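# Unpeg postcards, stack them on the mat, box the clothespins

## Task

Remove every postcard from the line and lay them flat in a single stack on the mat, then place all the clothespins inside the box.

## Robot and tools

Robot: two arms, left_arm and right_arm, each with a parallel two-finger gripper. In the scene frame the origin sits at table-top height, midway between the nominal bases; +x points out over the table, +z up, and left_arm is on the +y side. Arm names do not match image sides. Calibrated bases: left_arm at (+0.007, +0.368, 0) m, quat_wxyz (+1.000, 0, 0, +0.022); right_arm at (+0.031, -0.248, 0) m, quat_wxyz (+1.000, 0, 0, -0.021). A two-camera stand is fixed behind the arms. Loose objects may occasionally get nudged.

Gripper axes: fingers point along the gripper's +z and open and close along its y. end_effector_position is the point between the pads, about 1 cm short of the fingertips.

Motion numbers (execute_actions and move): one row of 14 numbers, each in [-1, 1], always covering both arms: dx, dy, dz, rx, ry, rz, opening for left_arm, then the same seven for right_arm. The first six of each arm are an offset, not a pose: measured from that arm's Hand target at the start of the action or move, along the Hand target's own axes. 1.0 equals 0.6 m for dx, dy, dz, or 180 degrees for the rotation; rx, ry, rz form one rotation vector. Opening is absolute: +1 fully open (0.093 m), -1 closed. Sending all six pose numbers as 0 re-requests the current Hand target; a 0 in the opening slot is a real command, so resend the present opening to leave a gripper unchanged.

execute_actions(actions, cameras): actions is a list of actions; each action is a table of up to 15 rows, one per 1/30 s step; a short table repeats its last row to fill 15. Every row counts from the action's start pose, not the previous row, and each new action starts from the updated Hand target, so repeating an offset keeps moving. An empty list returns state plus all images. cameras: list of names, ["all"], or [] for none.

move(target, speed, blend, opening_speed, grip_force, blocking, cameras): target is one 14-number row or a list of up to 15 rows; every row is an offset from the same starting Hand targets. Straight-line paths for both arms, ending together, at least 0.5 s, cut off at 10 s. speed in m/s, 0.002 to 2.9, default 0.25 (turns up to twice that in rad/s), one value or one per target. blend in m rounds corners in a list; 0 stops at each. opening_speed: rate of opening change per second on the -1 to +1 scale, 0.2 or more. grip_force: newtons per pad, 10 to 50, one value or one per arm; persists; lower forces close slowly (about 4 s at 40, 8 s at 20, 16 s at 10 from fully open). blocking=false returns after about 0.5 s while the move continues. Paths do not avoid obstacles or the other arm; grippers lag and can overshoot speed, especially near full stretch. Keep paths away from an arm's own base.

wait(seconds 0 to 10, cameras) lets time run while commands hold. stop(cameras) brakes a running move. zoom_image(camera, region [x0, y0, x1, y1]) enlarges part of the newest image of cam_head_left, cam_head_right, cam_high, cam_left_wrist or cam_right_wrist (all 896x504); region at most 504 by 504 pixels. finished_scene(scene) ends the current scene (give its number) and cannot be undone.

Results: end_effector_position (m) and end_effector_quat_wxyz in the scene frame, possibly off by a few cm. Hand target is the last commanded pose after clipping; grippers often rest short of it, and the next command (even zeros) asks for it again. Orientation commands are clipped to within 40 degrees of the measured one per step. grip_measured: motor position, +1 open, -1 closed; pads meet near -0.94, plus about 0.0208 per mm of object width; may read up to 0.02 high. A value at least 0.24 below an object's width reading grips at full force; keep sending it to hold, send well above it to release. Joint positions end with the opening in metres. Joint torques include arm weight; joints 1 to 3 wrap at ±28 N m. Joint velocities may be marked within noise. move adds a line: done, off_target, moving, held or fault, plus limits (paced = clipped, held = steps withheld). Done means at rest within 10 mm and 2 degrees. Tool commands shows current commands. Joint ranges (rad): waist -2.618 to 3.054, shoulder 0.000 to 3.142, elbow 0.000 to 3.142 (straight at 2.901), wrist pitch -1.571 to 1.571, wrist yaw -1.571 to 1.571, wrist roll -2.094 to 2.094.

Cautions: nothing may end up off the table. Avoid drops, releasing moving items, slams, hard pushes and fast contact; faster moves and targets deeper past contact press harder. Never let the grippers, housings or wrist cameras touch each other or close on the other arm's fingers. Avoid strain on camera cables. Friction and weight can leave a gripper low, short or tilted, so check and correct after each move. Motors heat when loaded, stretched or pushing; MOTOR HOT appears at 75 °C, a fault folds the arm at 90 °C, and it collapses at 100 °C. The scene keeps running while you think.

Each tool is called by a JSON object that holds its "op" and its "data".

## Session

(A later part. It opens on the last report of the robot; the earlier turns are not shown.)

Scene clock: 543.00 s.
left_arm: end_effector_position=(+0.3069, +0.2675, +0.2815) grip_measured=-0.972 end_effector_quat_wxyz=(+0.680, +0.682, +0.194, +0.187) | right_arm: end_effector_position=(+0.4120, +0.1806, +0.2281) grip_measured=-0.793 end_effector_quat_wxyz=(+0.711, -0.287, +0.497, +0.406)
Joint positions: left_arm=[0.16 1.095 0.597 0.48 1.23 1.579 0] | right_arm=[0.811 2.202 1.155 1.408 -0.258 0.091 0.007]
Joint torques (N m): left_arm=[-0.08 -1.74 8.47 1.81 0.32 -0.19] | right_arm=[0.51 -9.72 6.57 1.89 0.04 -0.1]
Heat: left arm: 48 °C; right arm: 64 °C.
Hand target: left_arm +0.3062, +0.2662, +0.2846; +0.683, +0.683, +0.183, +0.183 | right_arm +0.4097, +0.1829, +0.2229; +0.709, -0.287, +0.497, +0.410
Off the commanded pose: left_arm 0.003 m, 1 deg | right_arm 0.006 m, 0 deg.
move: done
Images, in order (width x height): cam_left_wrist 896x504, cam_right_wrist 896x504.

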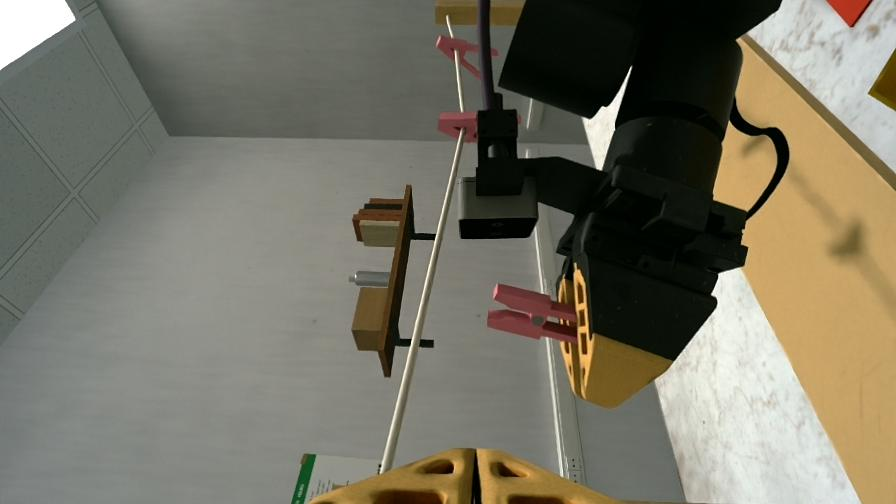

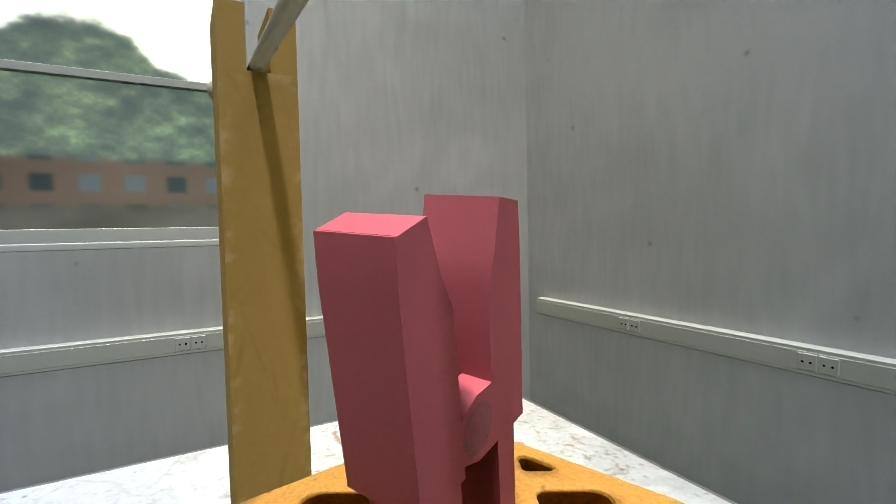

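{"op": "move", "data": {"target": [[0,0,0,0,0,0,-1,-0.0435,0,-0.144,0,0,0,-1],[0,0,0,0,0,0,-1,-0.1048,-0.0033,-0.2588,0,0,0,-1]], "speed": 0.2, "blend": [0.02,0], "cameras": ["cam_head_right"]}}

{"op": "move", "data": {"target": [[0,0,0,0,0,0,-1,-0.0292,0.0228,0.0165,0,0.2222,0,-1],[0,0,0,0,0,0,-1,0.0477,0.1948,-0.0592,0,0.5,0,-1]], "speed": 0.25, "blend": [0.03,0], "cameras": ["cam_head_right","cam_head_left","cam_right_wrist"]}}

Scene clock: 553.60 s.
left_arm: end_effector_position=(+0.3069, +0.2675, +0.2815) grip_measured=-0.972 end_effector_quat_wxyz=(+0.680, +0.682, +0.194, +0.187) | right_arm: end_effector_position=(+0.3366, +0.0439, +0.1945) grip_measured=-0.793 end_effector_quat_wxyz=(+0.655, -0.303, +0.573, +0.388)
Joint positions: left_arm=[0.16 1.095 0.597 0.48 1.23 1.579 0] | right_arm=[0.642 1.748 0.46 1.464 -0.416 0.121 0.007]
Joint torques (N m): left_arm=[-0.12 -1.7 8.47 1.81 0.33 -0.19] | right_arm=[-0.44 -8.59 4.7 2.96 -0.11 -0.04]
Heat: left arm: 48 °C; right arm: 63 °C.
Hand target: left_arm +0.3062, +0.2662, +0.2846; +0.683, +0.683, +0.183, +0.183 | right_arm +0.3278, +0.0369, +0.2289; +0.709, -0.287, +0.497, +0.410
Off the commanded pose: left_arm 0.003 m, 1 deg | right_arm 0.036 m, 11 deg.
joint sent to its limit (right arm) — joint 4 (wrist pitch), upper limit. The joint targets are off in orientation, not in position.
move: off_target (right_arm)
Images, in order (width x height): cam_head_right 896x504.

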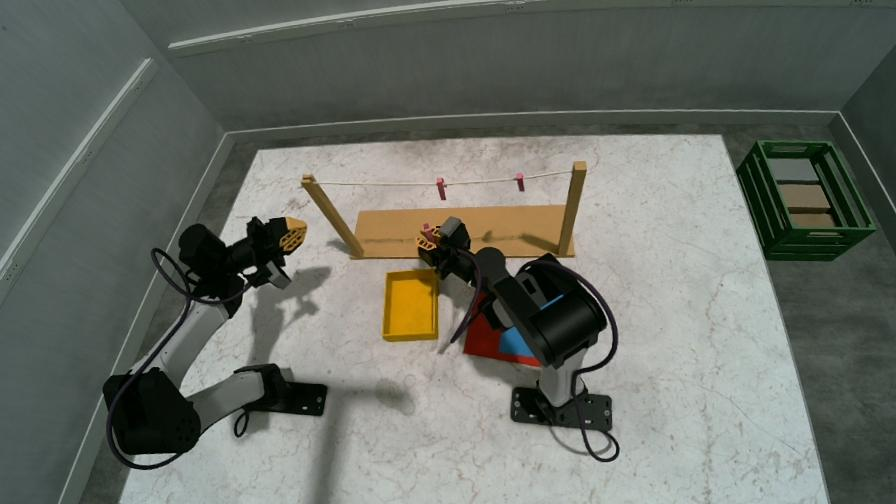

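Scene clock: 557.47 s.
left_arm: end_effector_position=(+0.3069, +0.2675, +0.2815) grip_measured=-0.972 end_effector_quat_wxyz=(+0.680, +0.682, +0.194, +0.187) | right_arm: end_effector_position=(+0.2131, +0.0708, +0.1877) grip_measured=-0.793 end_effector_quat_wxyz=(+0.149, -0.496, +0.851, +0.090)
Joint positions: left_arm=[0.16 1.095 0.597 0.48 1.23 1.579 0] | right_arm=[1.089 1.627 1.539 -1.134 -0.007 -0.007 0.007]
Joint torques (N m): left_arm=[-0.1 -1.68 8.49 1.8 0.33 -0.19] | right_arm=[0.44 -5.48 10.3 0.85 0.05 -0.04]
Heat: left arm: 48 °C; right arm: 64 °C.
Hand target: left_arm +0.3062, +0.2662, +0.2846; +0.683, +0.683, +0.183, +0.183 | right_arm +0.2147, +0.0749, +0.1899; +0.150, -0.492, +0.853, +0.087
Off the commanded pose: left_arm 0.003 m, 1 deg | right_arm 0.005 m, 1 deg.
move: done
Images, in order (width x height): cam_head_left 896x504, cam_head_right 896x504, cam_right_wrist 896x504.

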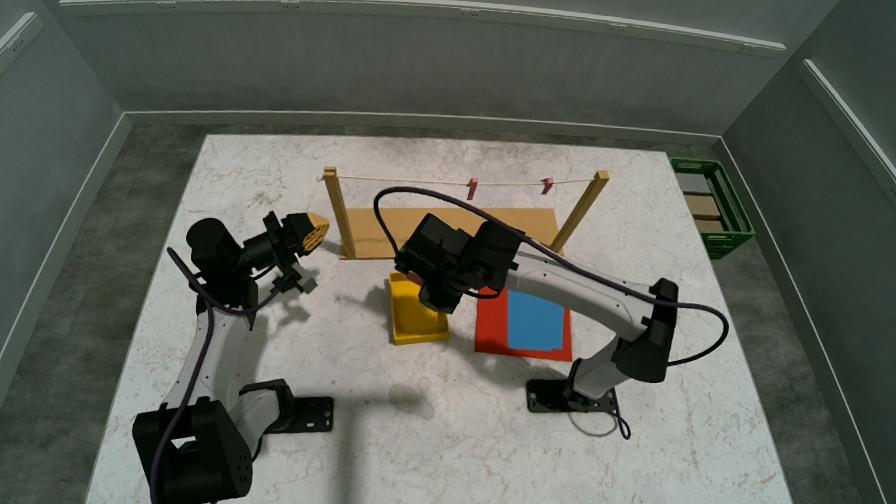

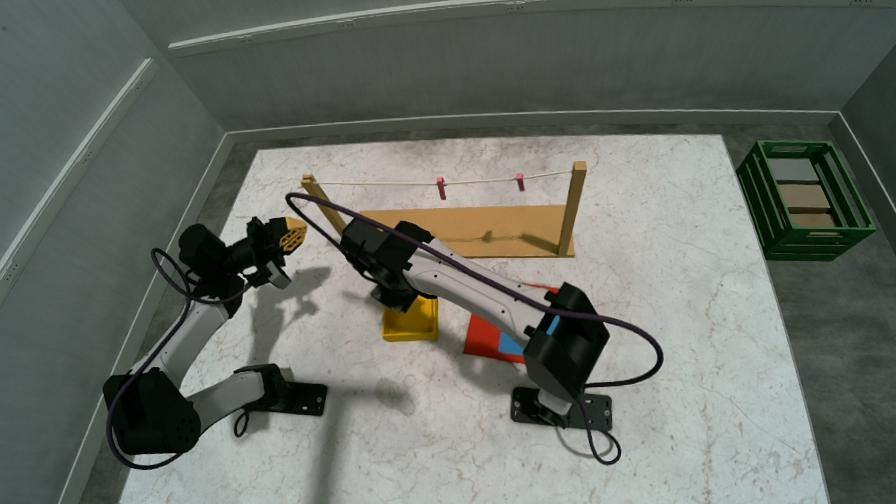

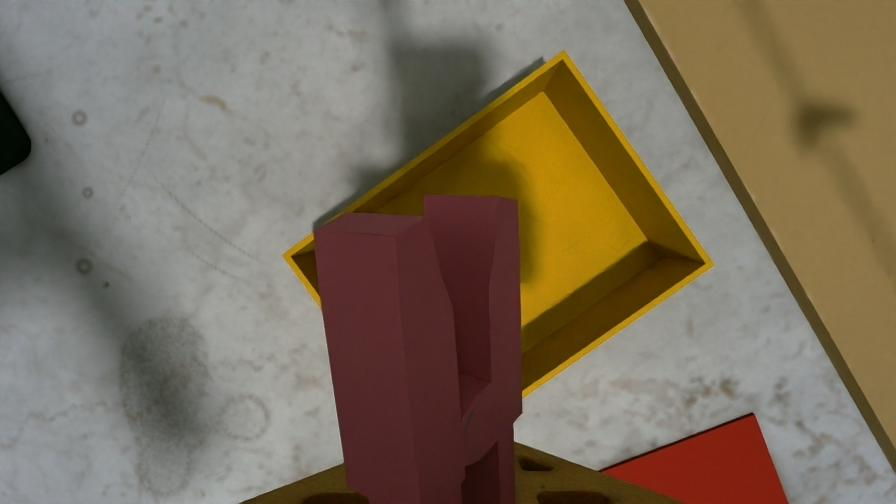

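{"op": "move", "data": {"target": [0,0,0,0,0,0,-1,0.0342,0,0.094,0,0,0,-1], "speed": 0.15, "cameras": ["cam_head_left","cam_left_wrist","cam_right_wrist"]}}

Scene clock: 566.20 s.
left_arm: end_effector_position=(+0.3069, +0.2675, +0.2815) grip_measured=-0.972 end_effector_quat_wxyz=(+0.680, +0.682, +0.194, +0.187) | right_arm: end_effector_position=(+0.2144, +0.0728, +0.1340) grip_measured=-0.793 end_effector_quat_wxyz=(+0.149, -0.496, +0.851, +0.089)
Joint positions: left_arm=[0.16 1.095 0.597 0.48 1.23 1.579 0] | right_arm=[1.089 1.627 1.326 -0.921 -0.007 -0.006 0.007]
Joint torques (N m): left_arm=[-0.09 -1.7 8.47 1.81 0.33 -0.19] | right_arm=[0.46 -6.34 7.19 1.05 0.05 -0.04]
Heat: left arm: 49 °C; right arm: 64 °C.
Hand target: left_arm +0.3062, +0.2662, +0.2846; +0.683, +0.683, +0.183, +0.183 | right_arm +0.2146, +0.0749, +0.1298; +0.150, -0.492, +0.853, +0.087
Off the commanded pose: left_arm 0.003 m, 1 deg | right_arm 0.005 m, 0 deg.
move: done
Images, in order (width x height): cam_head_left 896x504, cam_left_wrist 896x504, cam_right_wrist 896x504.

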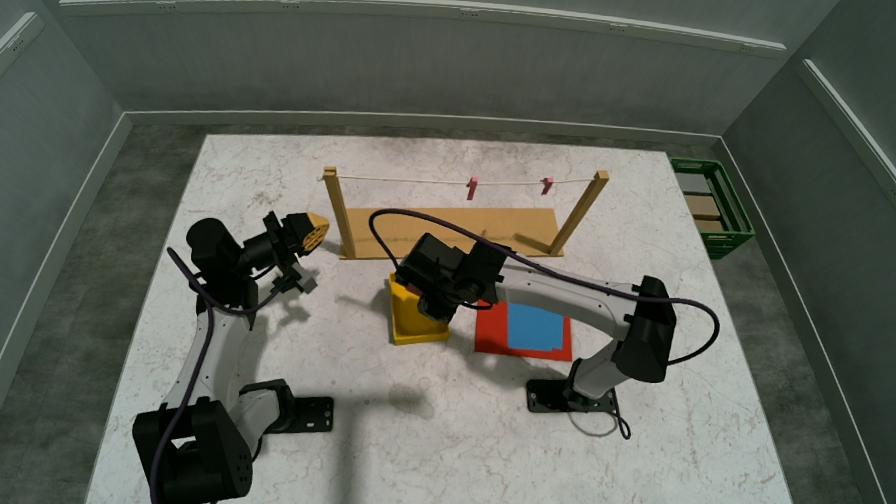

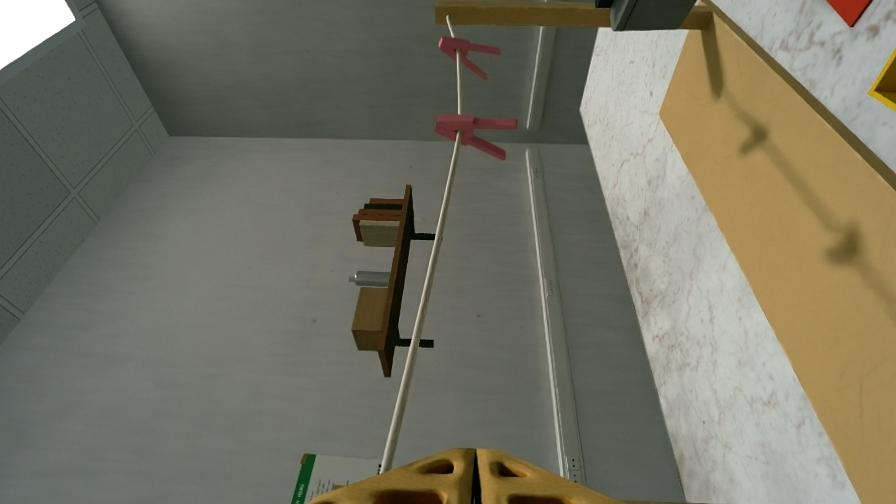

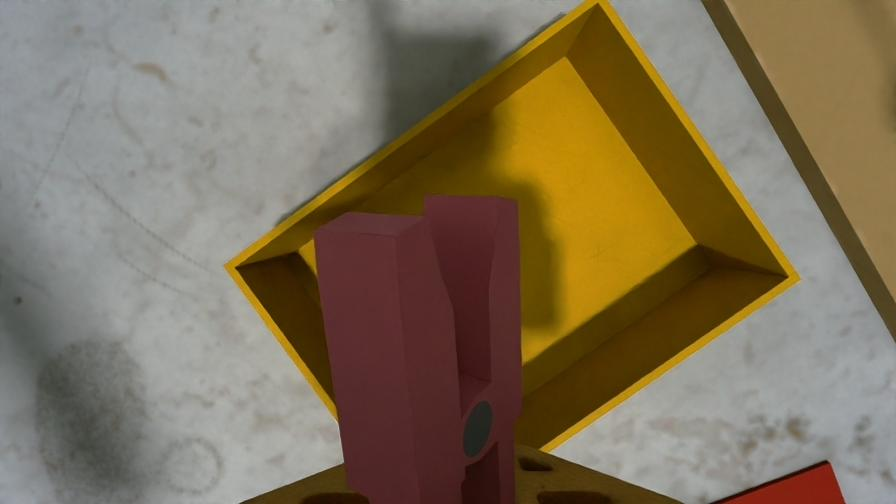

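{"op": "move", "data": {"target": [[0,0,0,0,0,0,-1,-0.0183,-0.0338,0.0067,0,0,0,-1],[0,0,0,0,0,0,-1,0.0273,-0.0338,0.132,0,0,0,-1]], "speed": 0.12, "blend": [0.01,0], "cameras": ["cam_head_left","cam_right_wrist"]}}

Scene clock: 578.90 s.
left_arm: end_effector_position=(+0.3069, +0.2675, +0.2815) grip_measured=-0.972 end_effector_quat_wxyz=(+0.680, +0.682, +0.194, +0.187) | right_arm: end_effector_position=(+0.2385, +0.0742, +0.0574) grip_measured=-0.793 end_effector_quat_wxyz=(+0.156, -0.488, +0.855, +0.085)
Joint positions: left_arm=[0.16 1.095 0.597 0.48 1.23 1.579 0] | right_arm=[1.036 1.733 1.13 -0.611 -0.009 -0.042 0.007]
Joint torques (N m): left_arm=[-0.08 -1.66 8.5 1.81 0.33 -0.19] | right_arm=[-0.2 -6.24 6.69 1.07 -0.13 -0.26]
Heat: left arm: 49 °C; right arm: 63 °C.
Hand target: left_arm +0.3062, +0.2662, +0.2846; +0.683, +0.683, +0.183, +0.183 | right_arm +0.2381, +0.0749, +0.0499; +0.150, -0.492, +0.853, +0.087
Off the commanded pose: left_arm 0.003 m, 1 deg | right_arm 0.008 m, 1 deg.
move: done
Images, in order (width x height): cam_head_left 896x504, cam_right_wrist 896x504.

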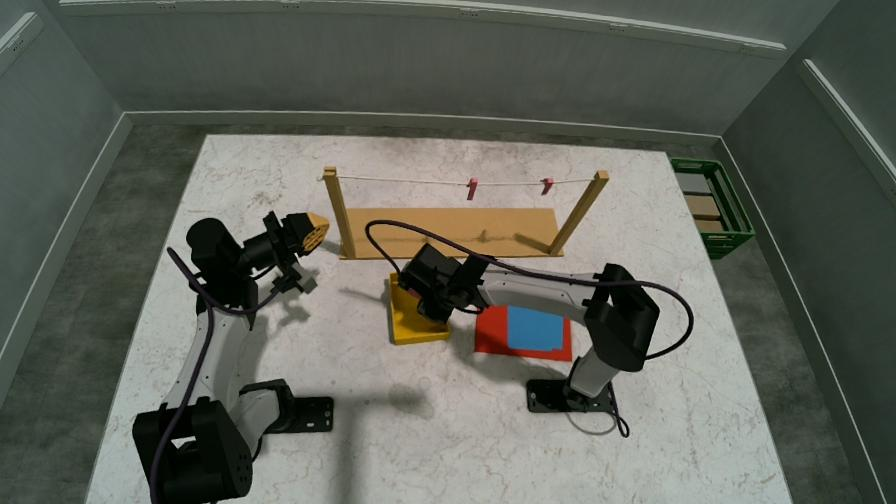

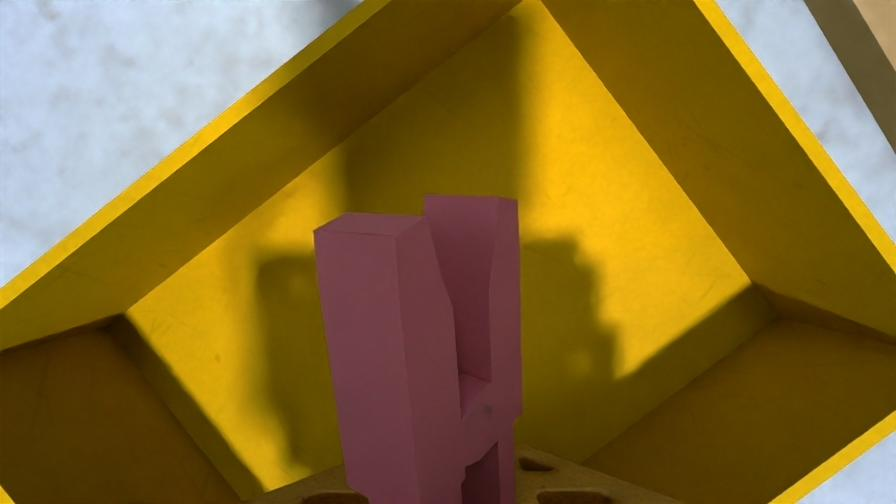

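{"op": "move", "data": {"target": [0,0,0,0,0,0,-1,0.0107,0,0.0294,0,0,0,-1], "speed": 0.1}}

{"op": "move", "data": {"target": [[0,0,0,0,0,0,-1,0,0,0,0,0,0,-0.35],[0,0,0,0,0,0,-1,0,0,0,0,0,0,-0.1]], "opening_speed": 0.4, "cameras": ["cam_right_wrist"]}}

Scene clock: 582.53 s.
left_arm: end_effector_position=(+0.3069, +0.2675, +0.2815) grip_measured=-0.972 end_effector_quat_wxyz=(+0.680, +0.682, +0.194, +0.187) | right_arm: end_effector_position=(+0.2391, +0.0752, +0.0399) grip_measured=-0.793 end_effector_quat_wxyz=(+0.157, -0.489, +0.854, +0.086)
Joint positions: left_arm=[0.16 1.095 0.597 0.48 1.23 1.579 0] | right_arm=[1.036 1.761 1.087 -0.536 -0.01 -0.044 0.007]
Joint torques (N m): left_arm=[-0.03 -1.69 8.49 1.81 0.32 -0.19] | right_arm=[-0.23 -6.19 6.37 1.1 -0.12 -0.24]
Heat: left arm: 49 °C; right arm: 63 °C.
Hand target: left_arm +0.3062, +0.2662, +0.2846; +0.683, +0.683, +0.183, +0.183 | right_arm +0.2381, +0.0749, +0.0312; +0.150, -0.492, +0.853, +0.087
Off the commanded pose: left_arm 0.003 m, 1 deg | right_arm 0.009 m, 1 deg.
move: done

Scene clock: 585.20 s.
left_arm: end_effector_position=(+0.3069, +0.2675, +0.2815) grip_measured=-0.972 end_effector_quat_wxyz=(+0.680, +0.682, +0.194, +0.187) | right_arm: end_effector_position=(+0.2392, +0.0756, +0.0401) grip_measured=-0.102 end_effector_quat_wxyz=(+0.158, -0.489, +0.854, +0.087)
Joint positions: left_arm=[0.16 1.095 0.597 0.48 1.23 1.579 0] | right_arm=[1.036 1.761 1.087 -0.535 -0.011 -0.044 0.04]
Joint torques (N m): left_arm=[-0.08 -1.68 8.5 1.81 0.32 -0.19] | right_arm=[-0.21 -6.2 6.38 1.09 -0.11 -0.24]
Heat: left arm: 49 °C; right arm: 63 °C.
Hand target: left_arm +0.3062, +0.2662, +0.2846; +0.683, +0.683, +0.183, +0.183 | right_arm +0.2381, +0.0750, +0.0312; +0.150, -0.492, +0.853, +0.087
Off the commanded pose: left_arm 0.003 m, 1 deg | right_arm 0.009 m, 1 deg.
move: done
Images, in order (width x height): cam_right_wrist 896x504.

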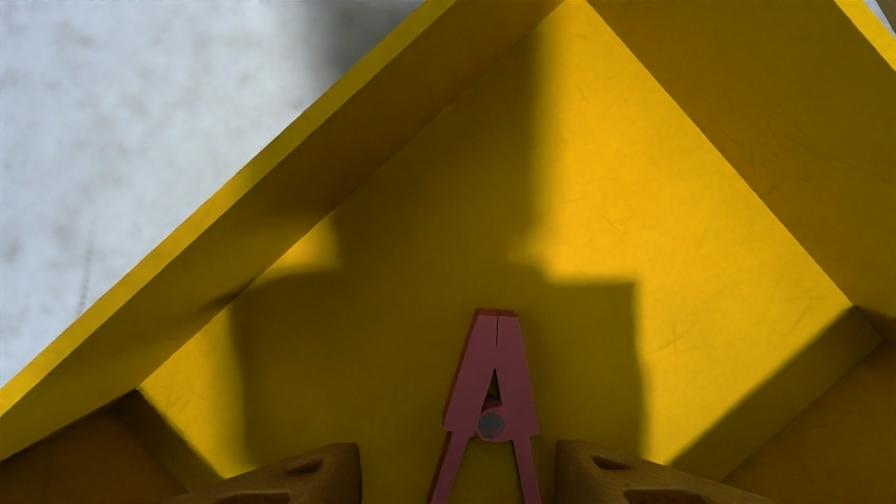

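{"op": "move", "data": {"target": [[0,0,0,0,0,0,-1,-0.0906,0,-0.249,0,0,0,-0.1],[0,0,0,0,0,0,-1,-0.1179,-0.1498,-0.3811,0,-0.333,0,-0.1],[0,0,0,0,0,0,-1,-0.0992,-0.2908,-0.3613,0,-0.5,0,0.2]], "speed": [0.15,0.25,0.25], "blend": [0.02,0.03,0], "cameras": ["cam_right_wrist","cam_left_wrist","cam_head_left"]}}

Scene clock: 599.93 s.
left_arm: end_effector_position=(+0.3069, +0.2675, +0.2815) grip_measured=-0.972 end_effector_quat_wxyz=(+0.680, +0.682, +0.194, +0.187) | right_arm: end_effector_position=(+0.3820, -0.0261, +0.2375) grip_measured=+0.198 end_effector_quat_wxyz=(+0.676, -0.284, +0.545, +0.406)
Joint positions: left_arm=[0.16 1.095 0.597 0.48 1.23 1.579 0] | right_arm=[0.343 1.712 0.544 1.492 -0.694 0.272 0.055]
Joint torques (N m): left_arm=[-0.08 -1.66 8.49 1.8 0.34 -0.19] | right_arm=[-0.4 -5.15 7.43 2.48 0.02 -0.09]
Heat: left arm: 49 °C; right arm: 62 °C.
Hand target: left_arm +0.3062, +0.2662, +0.2846; +0.683, +0.683, +0.183, +0.183 | right_arm +0.3803, -0.0282, +0.2550; +0.709, -0.286, +0.497, +0.410
Off the commanded pose: left_arm 0.003 m, 1 deg | right_arm 0.018 m, 7 deg.
joint sent to its limit (right arm) — joint 4 (wrist pitch), upper limit. The joint targets still meet the commanded pose.
move: off_target (right_arm); target 3's new opening was sent with right_arm's hand 0.018 m and 7 deg from that target
Images, in order (width x height): cam_head_left 896x504, cam_left_wrist 896x504, cam_right_wrist 896x504.

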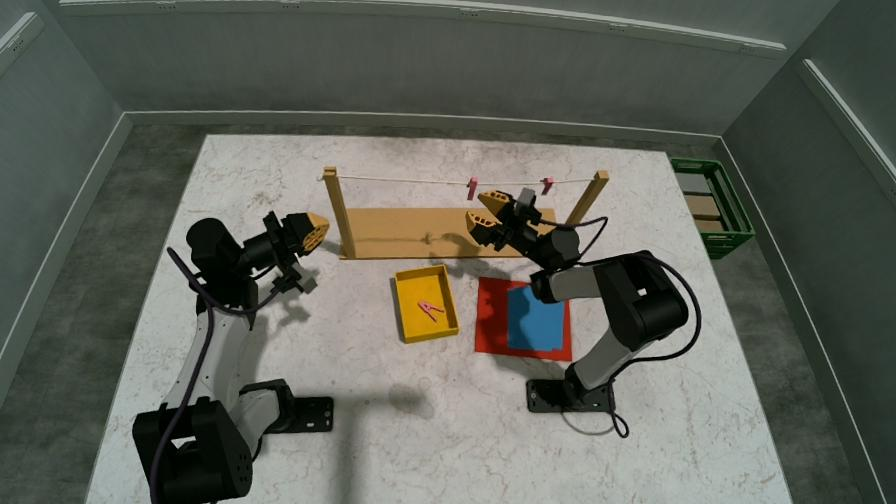

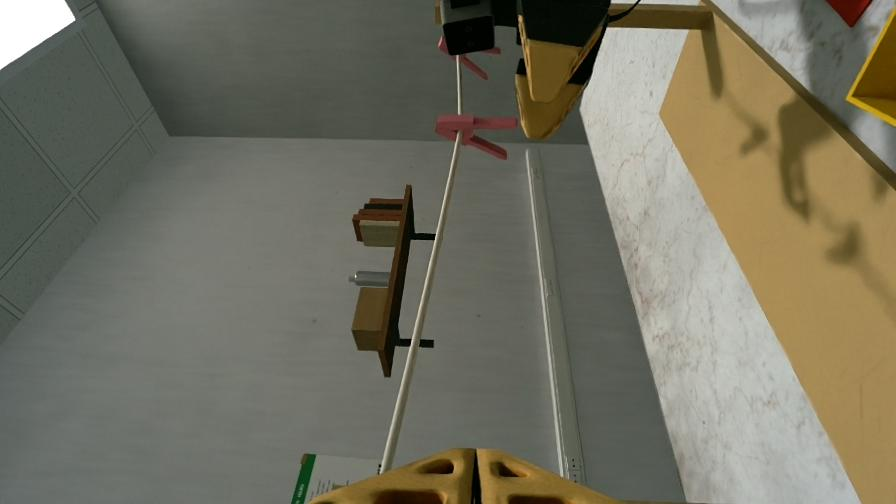

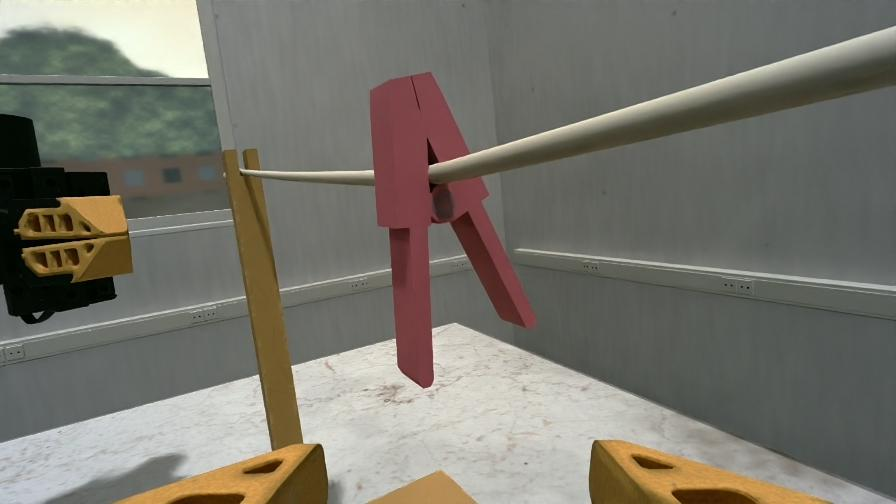

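{"op": "move", "data": {"target": [[0,0,0,0,0,0,-1,-0.0188,0,0.0068,0,0,0,0.2],[0,0,0,0,0,0,-1,0.0213,0.003,0.1026,0,0,0,0.2]], "speed": 0.1, "blend": [0.005,0], "cameras": ["cam_right_wrist","cam_left_wrist"]}}

Scene clock: 605.90 s.
left_arm: end_effector_position=(+0.3069, +0.2675, +0.2815) grip_measured=-0.972 end_effector_quat_wxyz=(+0.680, +0.682, +0.194, +0.187) | right_arm: end_effector_position=(+0.4065, +0.0244, +0.2584) grip_measured=+0.198 end_effector_quat_wxyz=(+0.696, -0.285, +0.511, +0.417)
Joint positions: left_arm=[0.16 1.095 0.597 0.48 1.23 1.579 0] | right_arm=[0.466 1.843 0.747 1.484 -0.588 0.254 0.055]
Joint torques (N m): left_arm=[-0.09 -1.68 8.51 1.81 0.32 -0.2] | right_arm=[0.46 -6.01 8.5 1.87 0.21 -0.29]
Heat: left arm: 49 °C; right arm: 62 °C.
Hand target: left_arm +0.3062, +0.2662, +0.2846; +0.683, +0.683, +0.183, +0.183 | right_arm +0.4098, +0.0267, +0.2639; +0.709, -0.287, +0.497, +0.410
Off the commanded pose: left_arm 0.003 m, 1 deg | right_arm 0.007 m, 2 deg.
move: done
Images, in order (width x height): cam_left_wrist 896x504, cam_right_wrist 896x504.

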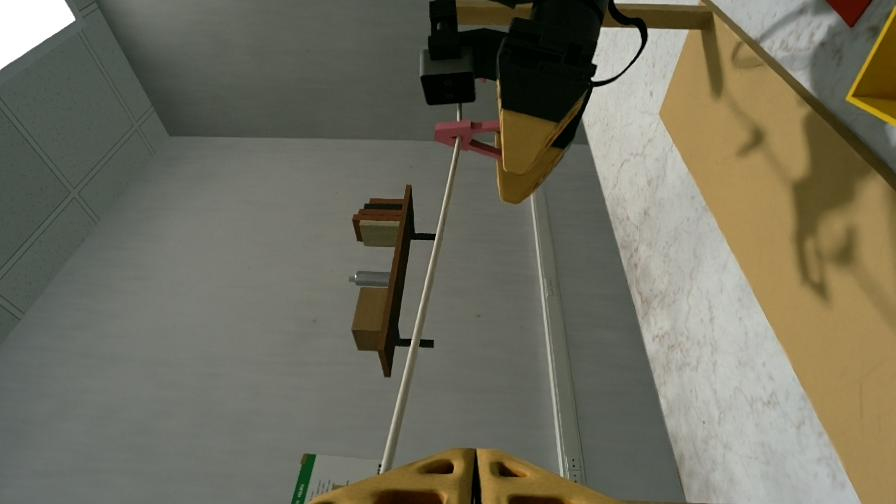

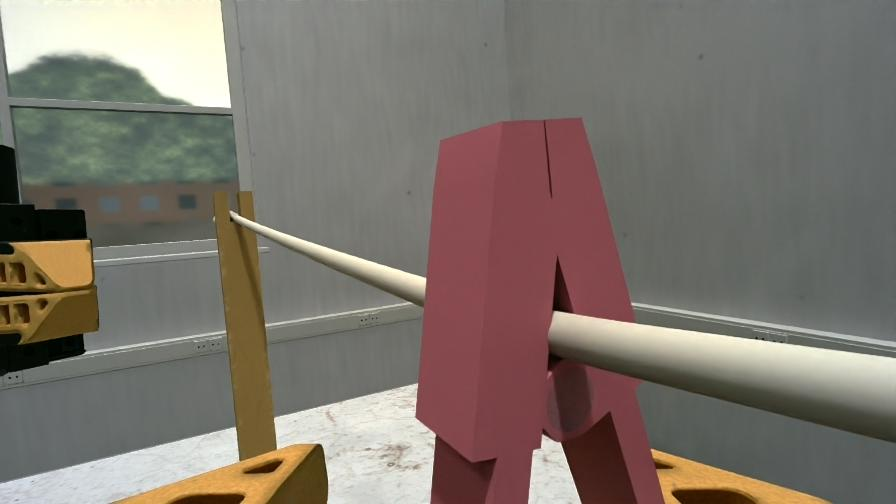

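{"op": "move", "data": {"target": [0,0,0,0,0,0,-1,-0.0188,-0.0235,0.007,0,0,0,0.2], "speed": 0.08, "cameras": ["cam_right_wrist","cam_left_wrist"]}}

Scene clock: 611.63 s.
left_arm: end_effector_position=(+0.3069, +0.2675, +0.2815) grip_measured=-0.972 end_effector_quat_wxyz=(+0.680, +0.682, +0.194, +0.187) | right_arm: end_effector_position=(+0.4171, +0.0198, +0.2741) grip_measured=+0.198 end_effector_quat_wxyz=(+0.708, -0.286, +0.498, +0.410)
Joint positions: left_arm=[0.16 1.095 0.597 0.48 1.23 1.579 0] | right_arm=[0.444 1.843 0.8 1.468 -0.599 0.254 0.055]
Joint torques (N m): left_arm=[-0.05 -1.69 8.5 1.81 0.32 -0.19] | right_arm=[-0.51 -7.02 8.65 1.49 0.05 -0.13]
Heat: left arm: 49 °C; right arm: 62 °C.
Hand target: left_arm +0.3062, +0.2662, +0.2846; +0.683, +0.683, +0.183, +0.183 | right_arm +0.4221, +0.0196, +0.2761; +0.709, -0.286, +0.497, +0.410
Off the commanded pose: left_arm 0.003 m, 1 deg | right_arm 0.005 m, 0 deg.
move: done
Images, in order (width x height): cam_left_wrist 896x504, cam_right_wrist 896x504.

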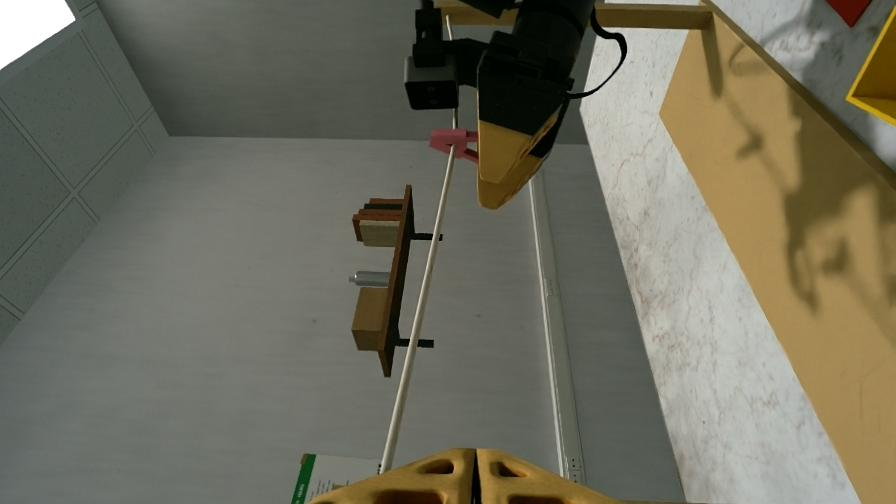

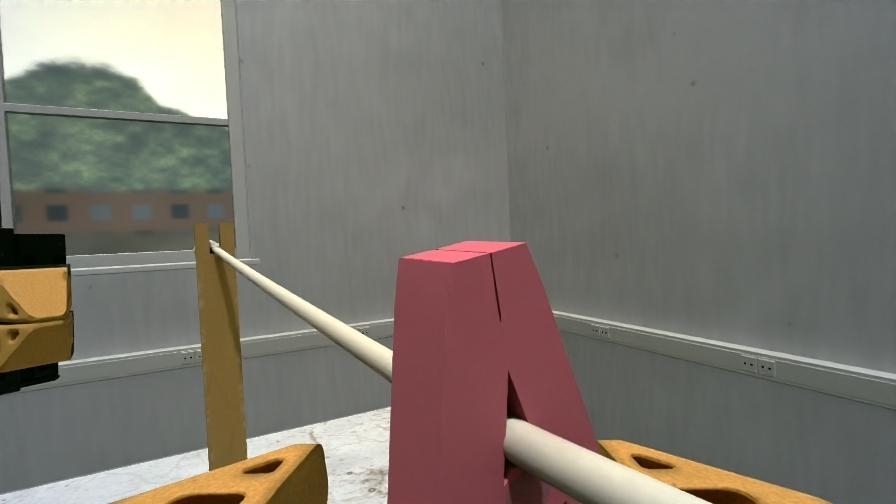

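{"op": "move", "data": {"target": [0,0,0,0,0,0,-1,0.0095,-0.011,-0.0023,0,0,0,0.2], "speed": 0.08}}

{"op": "move", "data": {"target": [0,0,0,0,0,0,-1,0,0,0,0,0,0,-0.3], "opening_speed": 0.6, "cameras": ["cam_right_wrist"]}}

Scene clock: 615.30 s.
left_arm: end_effector_position=(+0.3069, +0.2675, +0.2815) grip_measured=-0.972 end_effector_quat_wxyz=(+0.680, +0.682, +0.194, +0.187) | right_arm: end_effector_position=(+0.4229, +0.0180, +0.2679) grip_measured=+0.198 end_effector_quat_wxyz=(+0.705, -0.287, +0.503, +0.409)
Joint positions: left_arm=[0.16 1.095 0.597 0.48 1.23 1.579 0] | right_arm=[0.432 1.866 0.812 1.469 -0.613 0.254 0.055]
Joint torques (N m): left_arm=[-0.08 -1.69 8.49 1.81 0.33 -0.19] | right_arm=[-0.61 -6.34 8.66 1.72 0.04 -0.07]
Heat: left arm: 49 °C; right arm: 63 °C.
Hand target: left_arm +0.3062, +0.2662, +0.2846; +0.683, +0.683, +0.183, +0.183 | right_arm +0.4282, +0.0169, +0.2702; +0.709, -0.286, +0.497, +0.410
Off the commanded pose: left_arm 0.003 m, 1 deg | right_arm 0.006 m, 1 deg.
move: done

Scene clock: 616.33 s.
left_arm: end_effector_position=(+0.3069, +0.2675, +0.2815) grip_measured=-0.972 end_effector_quat_wxyz=(+0.680, +0.682, +0.194, +0.187) | right_arm: end_effector_position=(+0.4228, +0.0181, +0.2679) grip_measured=-0.298 end_effector_quat_wxyz=(+0.705, -0.288, +0.503, +0.409)
Joint positions: left_arm=[0.16 1.095 0.597 0.48 1.23 1.579 0] | right_arm=[0.432 1.866 0.812 1.469 -0.614 0.254 0.031]
Joint torques (N m): left_arm=[-0.06 -1.7 8.49 1.8 0.33 -0.18] | right_arm=[-0.62 -6.37 8.68 1.73 0.06 -0.07]
Heat: left arm: 49 °C; right arm: 63 °C.
Hand target: left_arm +0.3062, +0.2662, +0.2846; +0.683, +0.683, +0.183, +0.183 | right_arm +0.4282, +0.0169, +0.2702; +0.709, -0.287, +0.497, +0.410
Off the commanded pose: left_arm 0.003 m, 1 deg | right_arm 0.006 m, 1 deg.
move: done
Images, in order (width x height): cam_right_wrist 896x504.

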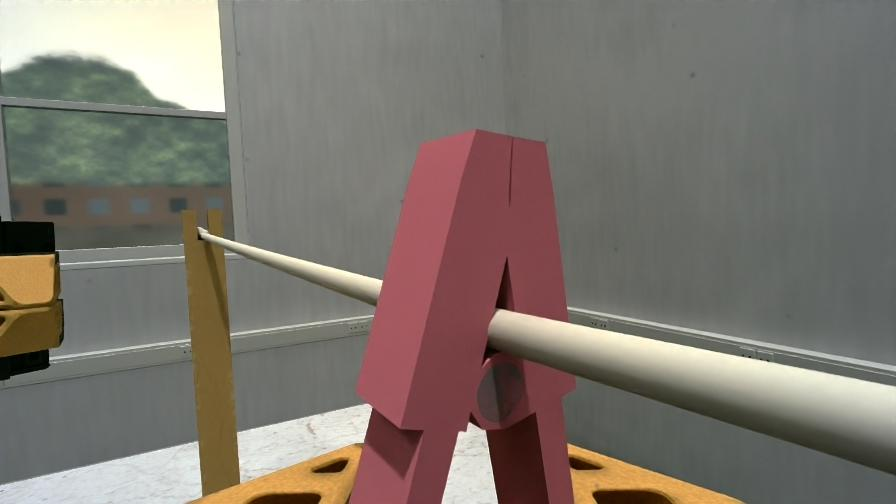

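{"op": "move", "data": {"target": [0,0,0,0,0,0,-1,0,0,0,0,0,0,-1], "opening_speed": 0.5, "cameras": ["cam_right_wrist"]}}

Scene clock: 619.60 s.
left_arm: end_effector_position=(+0.3069, +0.2675, +0.2815) grip_measured=-0.972 end_effector_quat_wxyz=(+0.680, +0.682, +0.194, +0.187) | right_arm: end_effector_position=(+0.4224, +0.0182, +0.2682) grip_measured=-0.857 end_effector_quat_wxyz=(+0.705, -0.289, +0.502, +0.409)
Joint positions: left_arm=[0.16 1.095 0.597 0.48 1.23 1.579 0] | right_arm=[0.432 1.866 0.812 1.47 -0.616 0.254 0.004]
Joint torques (N m): left_arm=[-0.06 -1.68 8.54 1.8 0.32 -0.19] | right_arm=[-0.64 -6.35 8.68 1.7 0.08 -0.07]
Heat: left arm: 49 °C; right arm: 63 °C.
Hand target: left_arm +0.3062, +0.2662, +0.2846; +0.683, +0.683, +0.183, +0.183 | right_arm +0.4282, +0.0169, +0.2702; +0.709, -0.286, +0.497, +0.410
Off the commanded pose: left_arm 0.003 m, 1 deg | right_arm 0.006 m, 1 deg.
move: done
Images, in order (width x height): cam_right_wrist 896x504.

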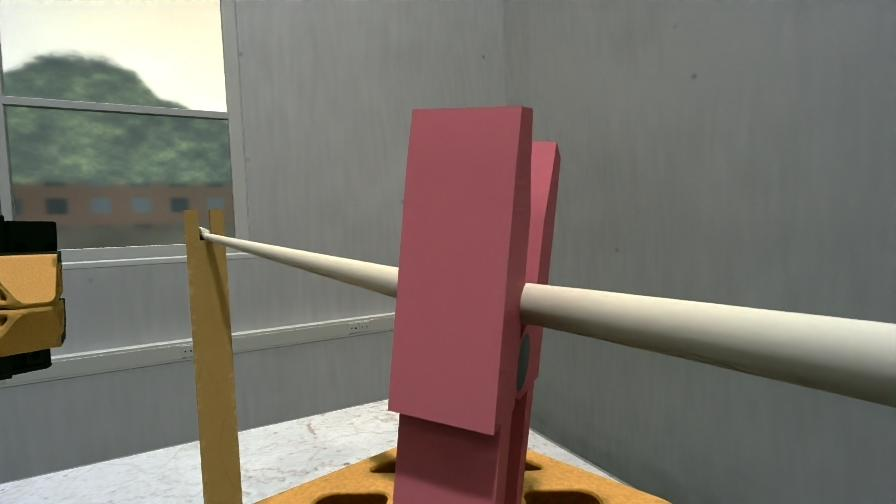

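{"op": "zoom_image", "data": {"camera": "cam_right_wrist", "region": [360, 80, 660, 504]}}

{"op": "execute_actions", "data": {"actions": [], "cameras": ["cam_left_wrist","cam_head_left","cam_head_right"]}}

{"op": "zoom_image", "data": {"camera": "cam_left_wrist", "region": [380, 60, 620, 220]}}

Scaled by 1.189 from the camera's 896x504 image, which has a finer 1280x720 frame.

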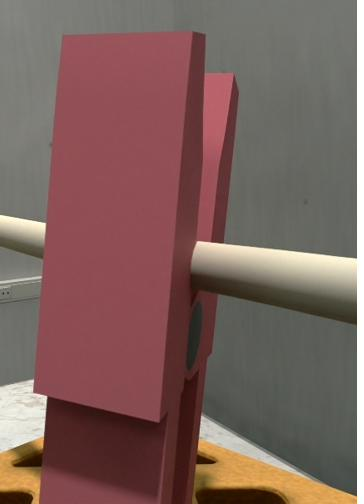

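Scene clock: 623.37 s.
left_arm: end_effector_position=(+0.3069, +0.2675, +0.2815) grip_measured=-0.972 end_effector_quat_wxyz=(+0.680, +0.682, +0.194, +0.187) | right_arm: end_effector_position=(+0.4224, +0.0182, +0.2683) grip_measured=-0.879 end_effector_quat_wxyz=(+0.705, -0.289, +0.502, +0.409)
Joint positions: left_arm=[0.16 1.095 0.597 0.48 1.23 1.579 0] | right_arm=[0.432 1.866 0.812 1.471 -0.616 0.254 0.003]
Joint velocities: within noise
Joint torques (N m): left_arm=[-0.06 -1.7 8.49 1.81 0.34 -0.19] | right_arm=[-0.64 -6.37 8.7 1.7 0.07 -0.06]
Heat: left arm: 49 °C; right arm: 64 °C.
Hand target: left_arm +0.3062, +0.2662, +0.2846; +0.683, +0.683, +0.183, +0.183 | right_arm +0.4282, +0.0169, +0.2702; +0.709, -0.286, +0.497, +0.410
Tool commands: left_gripper/opening=-1.0 right_gripper/opening=-1.0
Off the commanded pose: left_arm 0.003 m, 1 deg | right_arm 0.006 m, 1 deg.
Images, in order (width x height): cam_head_left 896x504, cam_head_right 896x504, cam_left_wrist 896x504.

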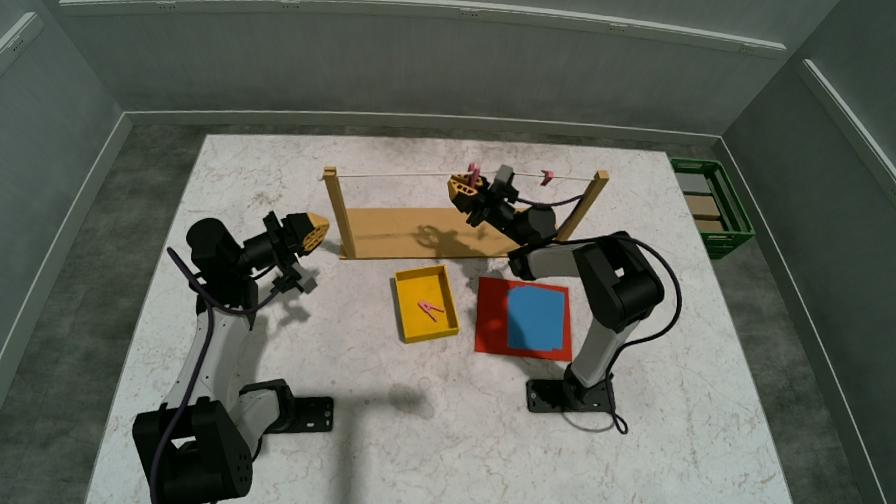

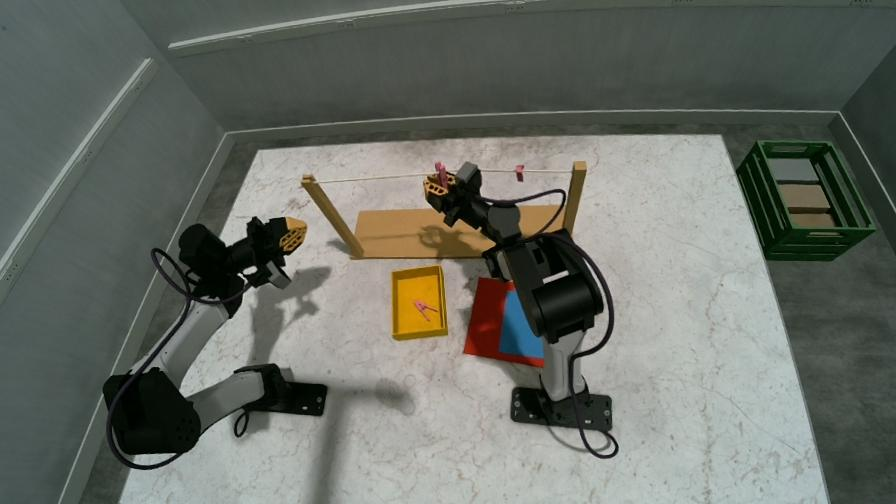

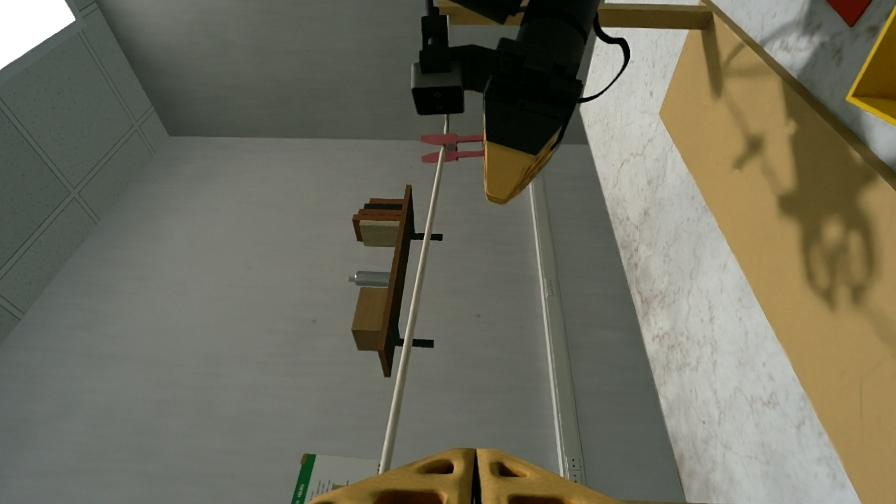

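Scaled by 2.100 from the camera's 896x504 image, which has a finer 1280x720 frame.

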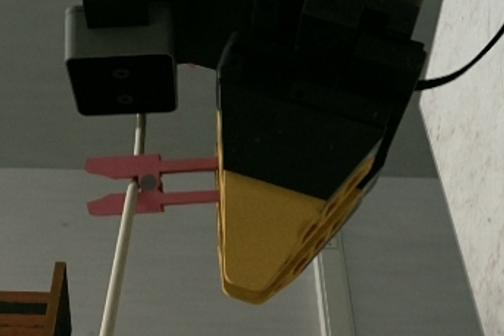

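{"op": "wait", "data": {"seconds": 0.5, "cameras": ["cam_right_wrist"]}}

Scene clock: 627.90 s.
left_arm: end_effector_position=(+0.3069, +0.2675, +0.2815) grip_measured=-0.972 end_effector_quat_wxyz=(+0.680, +0.682, +0.194, +0.187) | right_arm: end_effector_position=(+0.4224, +0.0182, +0.2683) grip_measured=-0.879 end_effector_quat_wxyz=(+0.705, -0.289, +0.502, +0.409)
Joint positions: left_arm=[0.16 1.095 0.597 0.48 1.23 1.579 0] | right_arm=[0.432 1.866 0.812 1.471 -0.616 0.254 0.003]
Joint torques (N m): left_arm=[-0.09 -1.72 8.5 1.81 0.34 -0.19] | right_arm=[-0.62 -6.32 8.65 1.7 0.08 -0.07]
Heat: left arm: 49 °C; right arm: 64 °C.
Hand target: left_arm +0.3062, +0.2662, +0.2846; +0.683, +0.683, +0.183, +0.183 | right_arm +0.4282, +0.0169, +0.2702; +0.709, -0.286, +0.497, +0.410
Tool commands: left_gripper/opening=-1.0 right_gripper/opening=-1.0
Off the commanded pose: left_arm 0.003 m, 1 deg | right_arm 0.006 m, 1 deg.
wait: 0.50 s; at rest from the start
Images, in order (width x height): cam_right_wrist 896x504.

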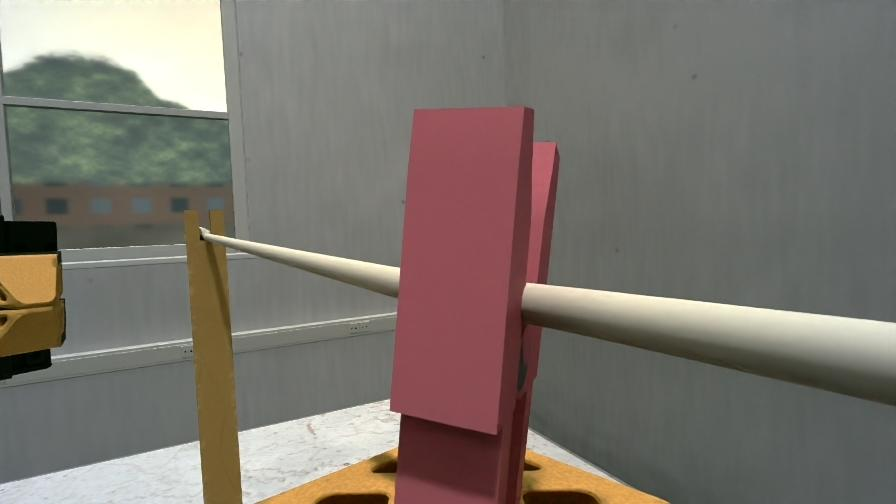

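{"op": "move", "data": {"target": [0,0,0,0,0,0,-1,0,0,0,0,0,0,0.2], "opening_speed": 0.8, "cameras": ["cam_right_wrist"]}}

Scene clock: 644.00 s.
left_arm: end_effector_position=(+0.3069, +0.2675, +0.2815) grip_measured=-0.972 end_effector_quat_wxyz=(+0.680, +0.682, +0.194, +0.187) | right_arm: end_effector_position=(+0.4224, +0.0182, +0.2683) grip_measured=+0.198 end_effector_quat_wxyz=(+0.705, -0.289, +0.502, +0.410)
Joint positions: left_arm=[0.16 1.095 0.597 0.48 1.23 1.579 0] | right_arm=[0.432 1.866 0.812 1.471 -0.616 0.254 0.055]
Joint torques (N m): left_arm=[-0.1 -1.7 8.49 1.81 0.32 -0.19] | right_arm=[-0.61 -6.37 8.64 1.7 0.07 -0.07]
Heat: left arm: 49 °C; right arm: 66 °C.
Hand target: left_arm +0.3062, +0.2662, +0.2846; +0.683, +0.683, +0.183, +0.183 | right_arm +0.4282, +0.0169, +0.2702; +0.709, -0.286, +0.497, +0.410
Off the commanded pose: left_arm 0.003 m, 1 deg | right_arm 0.006 m, 1 deg.
move: done
Images, in order (width x height): cam_right_wrist 896x504.

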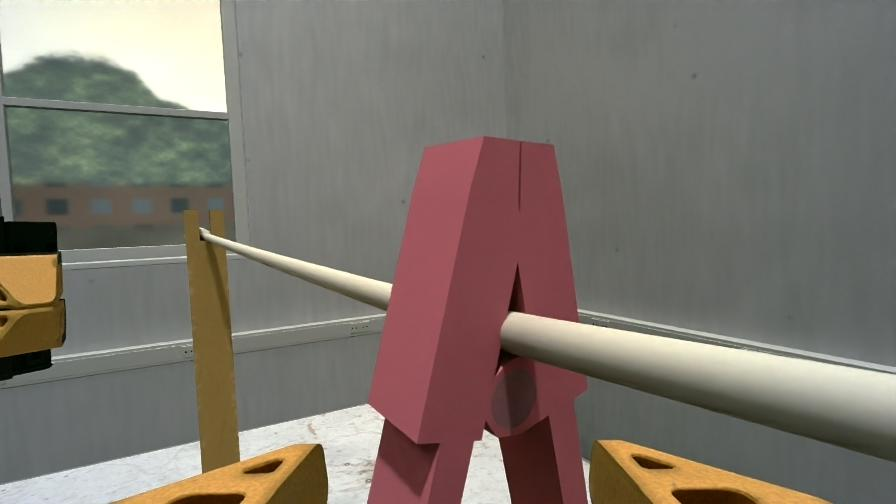

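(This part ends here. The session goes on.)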